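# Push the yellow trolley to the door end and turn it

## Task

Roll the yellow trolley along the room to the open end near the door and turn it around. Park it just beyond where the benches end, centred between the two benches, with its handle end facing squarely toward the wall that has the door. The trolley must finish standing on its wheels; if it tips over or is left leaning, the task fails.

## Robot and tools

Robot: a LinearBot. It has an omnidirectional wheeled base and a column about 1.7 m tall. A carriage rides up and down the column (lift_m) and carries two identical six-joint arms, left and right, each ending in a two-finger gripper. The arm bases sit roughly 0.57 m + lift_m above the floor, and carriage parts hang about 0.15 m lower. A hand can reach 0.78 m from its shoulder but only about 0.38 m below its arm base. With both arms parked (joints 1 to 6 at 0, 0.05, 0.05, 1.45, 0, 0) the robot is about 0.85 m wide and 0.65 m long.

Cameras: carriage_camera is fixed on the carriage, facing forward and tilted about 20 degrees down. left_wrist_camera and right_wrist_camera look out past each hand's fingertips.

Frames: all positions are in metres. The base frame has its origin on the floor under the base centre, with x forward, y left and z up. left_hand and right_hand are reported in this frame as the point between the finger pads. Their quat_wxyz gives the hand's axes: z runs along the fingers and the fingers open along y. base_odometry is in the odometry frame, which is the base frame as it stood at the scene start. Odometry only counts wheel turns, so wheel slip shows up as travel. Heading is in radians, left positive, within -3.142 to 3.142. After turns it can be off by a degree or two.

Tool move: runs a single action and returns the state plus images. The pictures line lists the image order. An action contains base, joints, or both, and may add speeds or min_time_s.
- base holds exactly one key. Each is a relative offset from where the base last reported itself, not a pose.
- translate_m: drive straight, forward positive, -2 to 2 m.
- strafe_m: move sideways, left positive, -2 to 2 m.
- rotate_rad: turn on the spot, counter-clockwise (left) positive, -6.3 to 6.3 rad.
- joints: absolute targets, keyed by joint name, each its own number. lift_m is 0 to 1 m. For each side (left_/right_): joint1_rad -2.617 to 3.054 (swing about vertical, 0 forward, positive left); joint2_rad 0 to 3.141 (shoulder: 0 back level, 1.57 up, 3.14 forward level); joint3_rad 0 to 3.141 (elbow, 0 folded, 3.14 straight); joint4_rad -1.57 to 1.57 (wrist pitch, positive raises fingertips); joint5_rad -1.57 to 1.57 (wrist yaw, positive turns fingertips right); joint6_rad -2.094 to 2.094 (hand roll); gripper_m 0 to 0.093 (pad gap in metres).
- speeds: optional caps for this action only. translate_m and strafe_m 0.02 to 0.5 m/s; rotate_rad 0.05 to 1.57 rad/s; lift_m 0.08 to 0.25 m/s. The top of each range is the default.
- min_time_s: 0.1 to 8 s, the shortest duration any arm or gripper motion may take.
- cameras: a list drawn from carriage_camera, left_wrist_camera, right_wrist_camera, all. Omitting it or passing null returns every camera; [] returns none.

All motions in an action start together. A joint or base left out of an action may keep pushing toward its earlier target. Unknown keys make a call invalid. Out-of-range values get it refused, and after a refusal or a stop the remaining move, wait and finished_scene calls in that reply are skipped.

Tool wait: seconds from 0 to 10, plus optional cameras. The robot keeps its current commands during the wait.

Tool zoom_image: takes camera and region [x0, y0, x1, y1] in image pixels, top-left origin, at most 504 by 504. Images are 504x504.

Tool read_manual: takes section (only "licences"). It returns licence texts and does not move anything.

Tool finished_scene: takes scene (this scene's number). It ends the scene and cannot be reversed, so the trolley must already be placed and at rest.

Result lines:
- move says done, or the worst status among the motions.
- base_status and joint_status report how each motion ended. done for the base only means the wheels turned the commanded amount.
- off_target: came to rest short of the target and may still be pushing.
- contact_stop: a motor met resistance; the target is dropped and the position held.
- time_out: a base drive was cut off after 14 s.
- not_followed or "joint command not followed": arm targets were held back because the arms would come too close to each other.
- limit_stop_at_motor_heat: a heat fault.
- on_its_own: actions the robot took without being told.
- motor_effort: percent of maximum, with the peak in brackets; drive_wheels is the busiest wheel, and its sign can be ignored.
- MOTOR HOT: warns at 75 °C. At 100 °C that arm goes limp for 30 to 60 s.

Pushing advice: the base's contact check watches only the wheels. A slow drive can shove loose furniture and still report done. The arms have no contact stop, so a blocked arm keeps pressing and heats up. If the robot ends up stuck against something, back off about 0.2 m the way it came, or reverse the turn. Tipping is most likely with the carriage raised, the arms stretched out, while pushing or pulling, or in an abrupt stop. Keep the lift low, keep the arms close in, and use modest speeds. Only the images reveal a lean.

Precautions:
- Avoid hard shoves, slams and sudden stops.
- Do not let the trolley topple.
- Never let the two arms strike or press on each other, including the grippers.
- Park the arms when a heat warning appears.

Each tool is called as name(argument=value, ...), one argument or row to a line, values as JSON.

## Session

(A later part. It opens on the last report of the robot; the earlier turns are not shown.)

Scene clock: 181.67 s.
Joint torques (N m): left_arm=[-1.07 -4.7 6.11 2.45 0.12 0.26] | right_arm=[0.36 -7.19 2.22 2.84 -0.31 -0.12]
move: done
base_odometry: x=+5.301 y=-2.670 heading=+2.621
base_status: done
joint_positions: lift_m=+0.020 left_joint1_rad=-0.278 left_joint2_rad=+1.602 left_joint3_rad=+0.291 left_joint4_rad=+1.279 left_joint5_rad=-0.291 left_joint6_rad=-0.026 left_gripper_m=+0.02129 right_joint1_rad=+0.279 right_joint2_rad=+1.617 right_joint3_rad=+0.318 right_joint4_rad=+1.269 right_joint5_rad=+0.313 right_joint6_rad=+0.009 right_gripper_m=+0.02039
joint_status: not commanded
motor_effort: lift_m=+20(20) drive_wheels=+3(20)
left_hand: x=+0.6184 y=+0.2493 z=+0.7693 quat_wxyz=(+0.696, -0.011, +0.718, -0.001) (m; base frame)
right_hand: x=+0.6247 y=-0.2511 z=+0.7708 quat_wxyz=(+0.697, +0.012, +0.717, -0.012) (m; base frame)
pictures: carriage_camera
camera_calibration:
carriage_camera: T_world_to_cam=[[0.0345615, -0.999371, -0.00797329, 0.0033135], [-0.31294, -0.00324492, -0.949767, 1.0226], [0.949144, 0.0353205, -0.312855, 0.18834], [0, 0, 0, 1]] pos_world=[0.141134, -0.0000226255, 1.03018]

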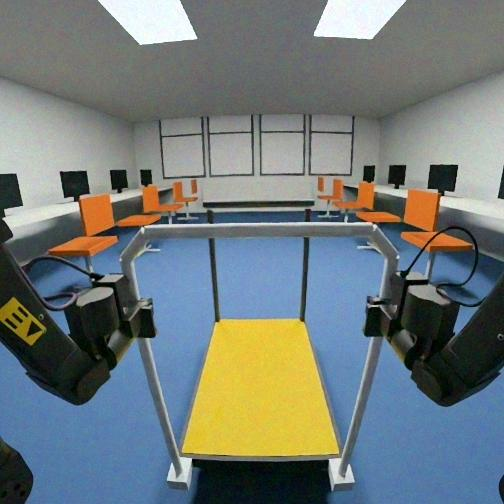

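move(
  base={"strafe_m":0.1},
  speeds={"strafe_m":0.08},
  cameras=[],
)

move(
  base={"rotate_rad":0.6},
  speeds={"rotate_rad":0.25},
  cameras=["carriage_camera"],
)

move(
  base={"rotate_rad":-1.2},
  speeds={"rotate_rad":0.25},
  cameras=["carriage_camera"],
)

move(
  base={"rotate_rad":0.6},
  speeds={"rotate_rad":0.25},
  cameras=["carriage_camera"],
)

Scene clock: 200.90 s.
Joint torques (N m): left_arm=[-0.5 -4.82 6.06 2.43 0.11 0.25] | right_arm=[0.73 -6.5 3.58 2.63 -0.3 -0.11]
move: done
base_odometry: x=+5.252 y=-2.757 heading=+2.622
base_status: done
joint_positions: lift_m=+0.020 left_joint1_rad=-0.284 left_joint2_rad=+1.603 left_joint3_rad=+0.291 left_joint4_rad=+1.281 left_joint5_rad=-0.290 left_joint6_rad=-0.026 left_gripper_m=+0.02129 right_joint1_rad=+0.274 right_joint2_rad=+1.612 right_joint3_rad=+0.300 right_joint4_rad=+1.285 right_joint5_rad=+0.315 right_joint6_rad=+0.008 right_gripper_m=+0.02040
joint_status: not commanded
motor_effort: lift_m=+20(20) drive_wheels=-7(12)
left_hand: x=+0.6181 y=+0.2470 z=+0.7694 quat_wxyz=(+0.697, -0.008, +0.717, -0.004) (m; base frame)
right_hand: x=+0.6211 y=-0.2543 z=+0.7705 quat_wxyz=(+0.698, +0.015, +0.716, -0.014) (m; base frame)
pictures: none
No camera images: "cameras" was empty.

Scene clock: 204.20 s.
Joint torques (N m): left_arm=[-1.21 -4.62 6.17 2.44 0.1 0.25] | right_arm=[0.38 -7.17 2.33 2.81 -0.3 -0.12]
move: done
base_odometry: x=+5.251 y=-2.757 heading=-3.061
base_status: done
joint_positions: lift_m=+0.020 left_joint1_rad=-0.277 left_joint2_rad=+1.600 left_joint3_rad=+0.290 left_joint4_rad=+1.280 left_joint5_rad=-0.289 left_joint6_rad=-0.026 left_gripper_m=+0.02129 right_joint1_rad=+0.279 right_joint2_rad=+1.617 right_joint3_rad=+0.317 right_joint4_rad=+1.271 right_joint5_rad=+0.311 right_joint6_rad=+0.009 right_gripper_m=+0.02040
joint_status: not commanded
motor_effort: lift_m=+20(20) drive_wheels=+2(15)
left_hand: x=+0.6182 y=+0.2498 z=+0.7694 quat_wxyz=(+0.696, -0.011, +0.717, -0.001) (m; base frame)
right_hand: x=+0.6244 y=-0.2508 z=+0.7707 quat_wxyz=(+0.697, +0.012, +0.717, -0.011) (m; base frame)
pictures: carriage_camera
camera_calibration:
carriage_camera: T_world_to_cam=[[0.0345615, -0.999371, -0.00797329, 0.0033135], [-0.31294, -0.00324492, -0.949767, 1.0226], [0.949144, 0.0353205, -0.312855, 0.18834], [0, 0, 0, 1]] pos_world=[0.141134, -0.0000226255, 1.03018]

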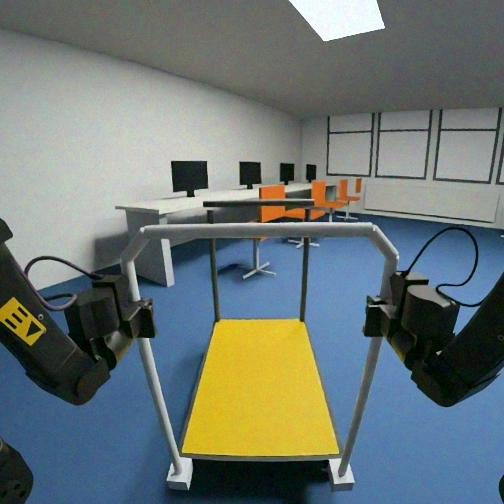

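Scene clock: 209.97 s.
Joint torques (N m): left_arm=[-0.76 -6.71 4.36 2.45 0.04 0.26] | right_arm=[1.03 -5.68 3.73 2.73 -0.29 -0.12]
move: done
base_odometry: x=+5.252 y=-2.757 heading=+2.022
base_status: done
joint_positions: lift_m=+0.020 left_joint1_rad=-0.281 left_joint2_rad=+1.621 left_joint3_rad=+0.311 left_joint4_rad=+1.279 left_joint5_rad=-0.282 left_joint6_rad=-0.026 left_gripper_m=+0.02127 right_joint1_rad=+0.271 right_joint2_rad=+1.604 right_joint3_rad=+0.298 right_joint4_rad=+1.277 right_joint5_rad=+0.312 right_joint6_rad=+0.009 right_gripper_m=+0.02050
joint_status: not commanded
motor_effort: lift_m=+20(20) drive_wheels=+4(17)
left_hand: x=+0.6233 y=+0.2453 z=+0.7694 quat_wxyz=(+0.697, -0.007, +0.717, -0.006) (m; base frame)
right_hand: x=+0.6203 y=-0.2553 z=+0.7705 quat_wxyz=(+0.697, +0.015, +0.717, -0.014) (m; base frame)
pictures: carriage_camera
camera_calibration:
carriage_camera: T_world_to_cam=[[0.0345615, -0.999371, -0.00797329, 0.0033135], [-0.31294, -0.00324492, -0.949767, 1.0226], [0.949144, 0.0353205, -0.312855, 0.18834], [0, 0, 0, 1]] pos_world=[0.141134, -0.0000226255, 1.03018]

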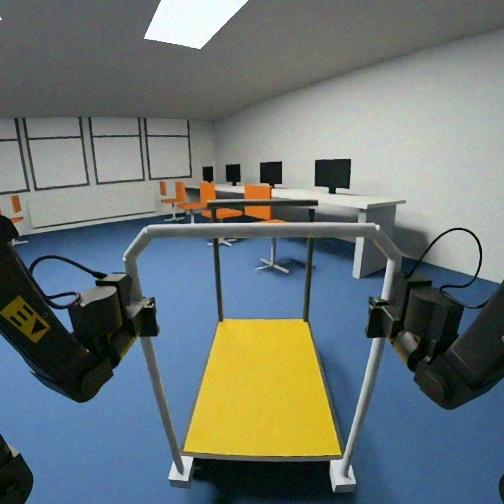

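Scene clock: 213.27 s.
Joint torques (N m): left_arm=[-1.33 -4.68 6.12 2.44 0.14 0.26] | right_arm=[0.36 -7.19 2.26 2.83 -0.22 -0.13]
move: done
base_odometry: x=+5.252 y=-2.757 heading=+2.622
base_status: done
joint_positions: lift_m=+0.020 left_joint1_rad=-0.275 left_joint2_rad=+1.601 left_joint3_rad=+0.290 left_joint4_rad=+1.280 left_joint5_rad=-0.293 left_joint6_rad=-0.026 left_gripper_m=+0.02128 right_joint1_rad=+0.279 right_joint2_rad=+1.617 right_joint3_rad=+0.317 right_joint4_rad=+1.269 right_joint5_rad=+0.304 right_joint6_rad=+0.010 right_gripper_m=+0.02049
joint_status: not commanded
motor_effort: lift_m=+20(20) drive_wheels=+4(17)
left_hand: x=+0.6185 y=+0.2509 z=+0.7695 quat_wxyz=(+0.697, -0.013, +0.717, +0.001) (m; base frame)
right_hand: x=+0.6245 y=-0.2495 z=+0.7705 quat_wxyz=(+0.696, +0.009, +0.717, -0.009) (m; base frame)
pictures: carriage_camera
camera_calibration:
carriage_camera: T_world_to_cam=[[0.0345615, -0.999371, -0.00797329, 0.0033135], [-0.31294, -0.00324492, -0.949767, 1.0226], [0.949144, 0.0353205, -0.312855, 0.18834], [0, 0, 0, 1]] pos_world=[0.141134, -0.0000226255, 1.03018]

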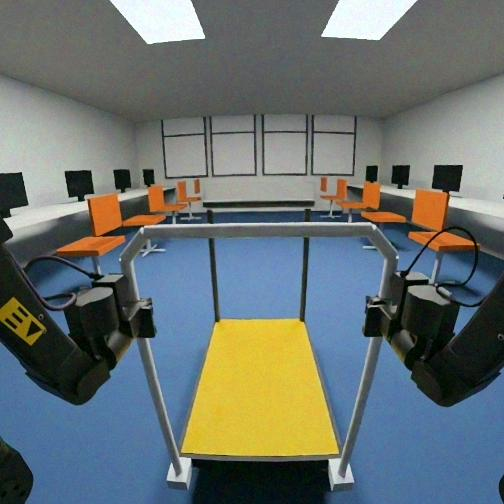

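move(
  base={"translate_m":-0.15},
  speeds={"translate_m":0.1},
  cameras=[],
)

move(
  base={"strafe_m":-0.11},
  speeds={"strafe_m":0.08},
  cameras=[],
)

move(
  base={"rotate_rad":0.02},
  speeds={"rotate_rad":0.1},
  cameras=["carriage_camera"],
)

move(
  joints={"left_gripper_m":0.093,"right_gripper_m":0.093},
  min_time_s=2,
)

Scene clock: 225.50 s.
Joint torques (N m): left_arm=[-1.31 -4.42 6.87 2.3 0.29 0.25] | right_arm=[0.23 -7.17 2.29 2.85 -0.14 -0.13]
move: done
base_odometry: x=+5.382 y=-2.831 heading=+2.623
base_status: done
joint_positions: lift_m=+0.020 left_joint1_rad=-0.276 left_joint2_rad=+1.599 left_joint3_rad=+0.281 left_joint4_rad=+1.290 left_joint5_rad=-0.310 left_joint6_rad=-0.026 left_gripper_m=+0.02128 right_joint1_rad=+0.281 right_joint2_rad=+1.617 right_joint3_rad=+0.317 right_joint4_rad=+1.267 right_joint5_rad=+0.297 right_joint6_rad=+0.010 right_gripper_m=+0.02048
joint_status: not commanded
motor_effort: lift_m=+20(20) drive_wheels=-5(9)
left_hand: x=+0.6164 y=+0.2541 z=+0.7694 quat_wxyz=(+0.698, -0.018, +0.716, +0.006) (m; base frame)
right_hand: x=+0.6244 y=-0.2475 z=+0.7701 quat_wxyz=(+0.696, +0.006, +0.718, -0.006) (m; base frame)
pictures: none
No camera images: "cameras" was empty.

Scene clock: 227.57 s.
Joint torques (N m): left_arm=[-0.87 -3.97 7.76 2.2 0.31 0.24] | right_arm=[0.01 -6.48 3.52 2.63 -0.32 -0.11]
move: done
base_odometry: x=+5.437 y=-2.736 heading=+2.622
base_status: done
joint_positions: lift_m=+0.020 left_joint1_rad=-0.280 left_joint2_rad=+1.595 left_joint3_rad=+0.271 left_joint4_rad=+1.299 left_joint5_rad=-0.311 left_joint6_rad=-0.024 left_gripper_m=+0.02128 right_joint1_rad=+0.285 right_joint2_rad=+1.611 right_joint3_rad=+0.300 right_joint4_rad=+1.285 right_joint5_rad=+0.313 right_joint6_rad=+0.008 right_gripper_m=+0.02048
joint_status: not commanded
motor_effort: lift_m=+20(20) drive_wheels=-3(9)
left_hand: x=+0.6137 y=+0.2536 z=+0.7693 quat_wxyz=(+0.699, -0.017, +0.715, +0.005) (m; base frame)
right_hand: x=+0.6205 y=-0.2499 z=+0.7706 quat_wxyz=(+0.698, +0.010, +0.716, -0.010) (m; base frame)
pictures: none
No camera images: "cameras" was empty.

Scene clock: 228.23 s.
Joint torques (N m): left_arm=[-0.88 -4.66 6.32 2.39 0.18 0.25] | right_arm=[0.08 -5.57 4.05 2.65 -0.31 -0.11]
move: done
base_odometry: x=+5.437 y=-2.736 heading=+2.642
base_status: done
joint_positions: lift_m=+0.020 left_joint1_rad=-0.280 left_joint2_rad=+1.601 left_joint3_rad=+0.288 left_joint4_rad=+1.284 left_joint5_rad=-0.297 left_joint6_rad=-0.024 left_gripper_m=+0.02128 right_joint1_rad=+0.283 right_joint2_rad=+1.603 right_joint3_rad=+0.292 right_joint4_rad=+1.283 right_joint5_rad=+0.313 right_joint6_rad=+0.008 right_gripper_m=+0.02048
joint_status: not commanded
motor_effort: lift_m=+20(20) drive_wheels=-5(9)
left_hand: x=+0.6176 y=+0.2497 z=+0.7696 quat_wxyz=(+0.697, -0.012, +0.717, +0.000) (m; base frame)
right_hand: x=+0.6185 y=-0.2512 z=+0.7705 quat_wxyz=(+0.698, +0.011, +0.716, -0.011) (m; base frame)
pictures: carriage_camera
camera_calibration:
carriage_camera: T_world_to_cam=[[0.0345615, -0.999371, -0.00797329, 0.0033135], [-0.31294, -0.00324492, -0.949767, 1.0226], [0.949144, 0.0353205, -0.312855, 0.18834], [0, 0, 0, 1]] pos_world=[0.141134, -0.0000226255, 1.03018]

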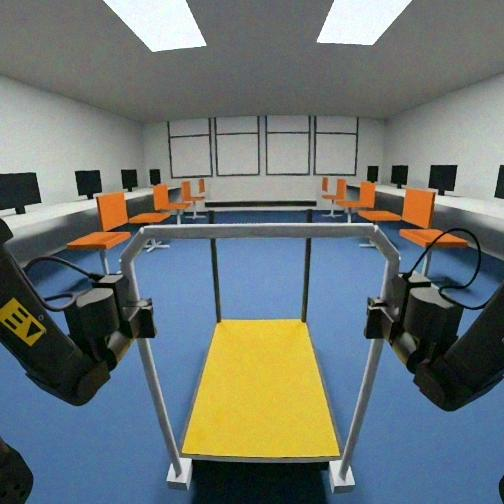

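Scene clock: 230.53 s.
Joint torques (N m): left_arm=[-0.85 -4.66 6.34 2.39 0.13 0.11] | right_arm=[0.02 -5.49 4.18 2.65 -0.11 -0.1]
move: done
base_odometry: x=+5.437 y=-2.736 heading=+2.642
base_status: not commanded
joint_positions: lift_m=+0.020 left_joint1_rad=-0.280 left_joint2_rad=+1.601 left_joint3_rad=+0.288 left_joint4_rad=+1.284 left_joint5_rad=-0.293 left_joint6_rad=-0.012 left_gripper_m=+0.09294 right_joint1_rad=+0.283 right_joint2_rad=+1.603 right_joint3_rad=+0.292 right_joint4_rad=+1.284 right_joint5_rad=+0.292 right_joint6_rad=+0.008 right_gripper_m=+0.09292
joint_status: all done
motor_effort: lift_m=+20(20) drive_wheels=-5(5)
left_hand: x=+0.6176 y=+0.2490 z=+0.7696 quat_wxyz=(+0.697, -0.006, +0.717, +0.003) (m; base frame)
right_hand: x=+0.6186 y=-0.2475 z=+0.7707 quat_wxyz=(+0.698, +0.003, +0.716, -0.003) (m; base frame)
pictures: carriage_camera, left_wrist_camera, right_wrist_camera
camera_calibration:
carriage_camera: T_world_to_cam=[[0.0345615, -0.999371, -0.00797329, 0.0033135], [-0.31294, -0.00324492, -0.949767, 1.0226], [0.949144, 0.0353205, -0.312855, 0.18834], [0, 0, 0, 1]] pos_world=[0.141134, -0.0000226255, 1.03018]
left_wrist_camera: T_world_to_cam=[[-0.0352511, -0.998827, 0.0331986, 0.238957], [-0.579548, -0.00663196, -0.814911, 0.997947], [0.814175, -0.0479667, -0.578635, 0.0796446], [0, 0, 0, 1]] pos_world=[0.521938, 0.249115, 0.85139]
right_wrist_camera: T_world_to_cam=[[-0.0158488, -0.999825, 0.00988991, -0.243483], [-0.58744, 0.00130687, -0.809267, 0.994324], [0.809112, -0.0186356, -0.587358, 0.0694417], [0, 0, 0, 1]] pos_world=[0.524061, -0.243446, 0.847868]

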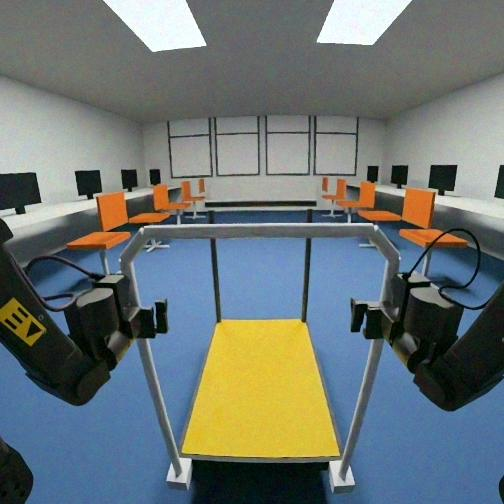

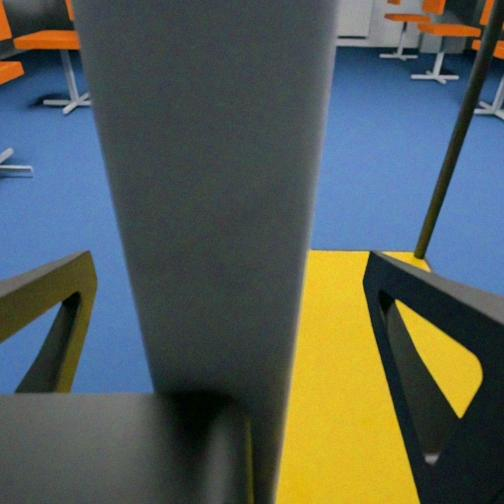

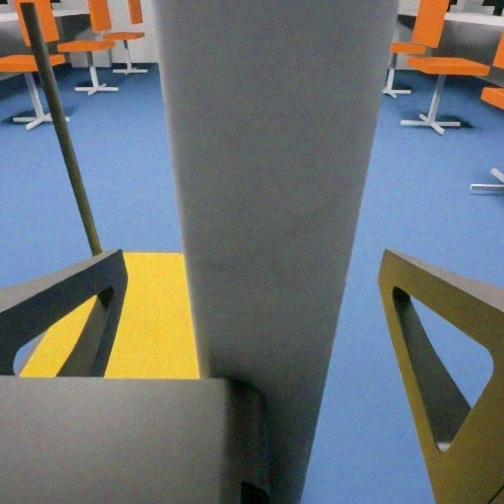

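move(
  base={"translate_m":-0.3},
  speeds={"translate_m":0.15},
  cameras=["carriage_camera"],
)

finished_scene(
  scene=1,
)

Scene clock: 236.63 s.
Joint torques (N m): left_arm=[-0.84 -4.64 6.34 2.39 0.13 0.11] | right_arm=[-0.1 -5.37 4.14 2.65 -0.1 -0.1]
move: done
base_odometry: x=+5.700 y=-2.879 heading=+2.641
base_status: done
joint_positions: lift_m=+0.020 left_joint1_rad=-0.280 left_joint2_rad=+1.601 left_joint3_rad=+0.288 left_joint4_rad=+1.284 left_joint5_rad=-0.292 left_joint6_rad=-0.012 left_gripper_m=+0.09294 right_joint1_rad=+0.283 right_joint2_rad=+1.603 right_joint3_rad=+0.292 right_joint4_rad=+1.284 right_joint5_rad=+0.291 right_joint6_rad=+0.008 right_gripper_m=+0.09292
joint_status: not commanded
motor_effort: lift_m=+20(20) drive_wheels=-2(6)
left_hand: x=+0.6176 y=+0.2489 z=+0.7696 quat_wxyz=(+0.697, -0.005, +0.717, +0.003) (m; base frame)
right_hand: x=+0.6186 y=-0.2474 z=+0.7706 quat_wxyz=(+0.698, +0.003, +0.716, -0.003) (m; base frame)
pictures: carriage_camera
camera_calibration:
carriage_camera: T_world_to_cam=[[0.0345615, -0.999371, -0.00797329, 0.0033135], [-0.31294, -0.00324492, -0.949767, 1.0226], [0.949144, 0.0353205, -0.312855, 0.18834], [0, 0, 0, 1]] pos_world=[0.141134, -0.0000226255, 1.03018]

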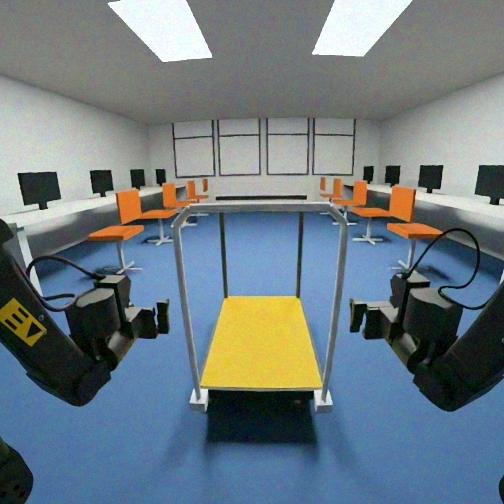

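The scene is finished: the task was done.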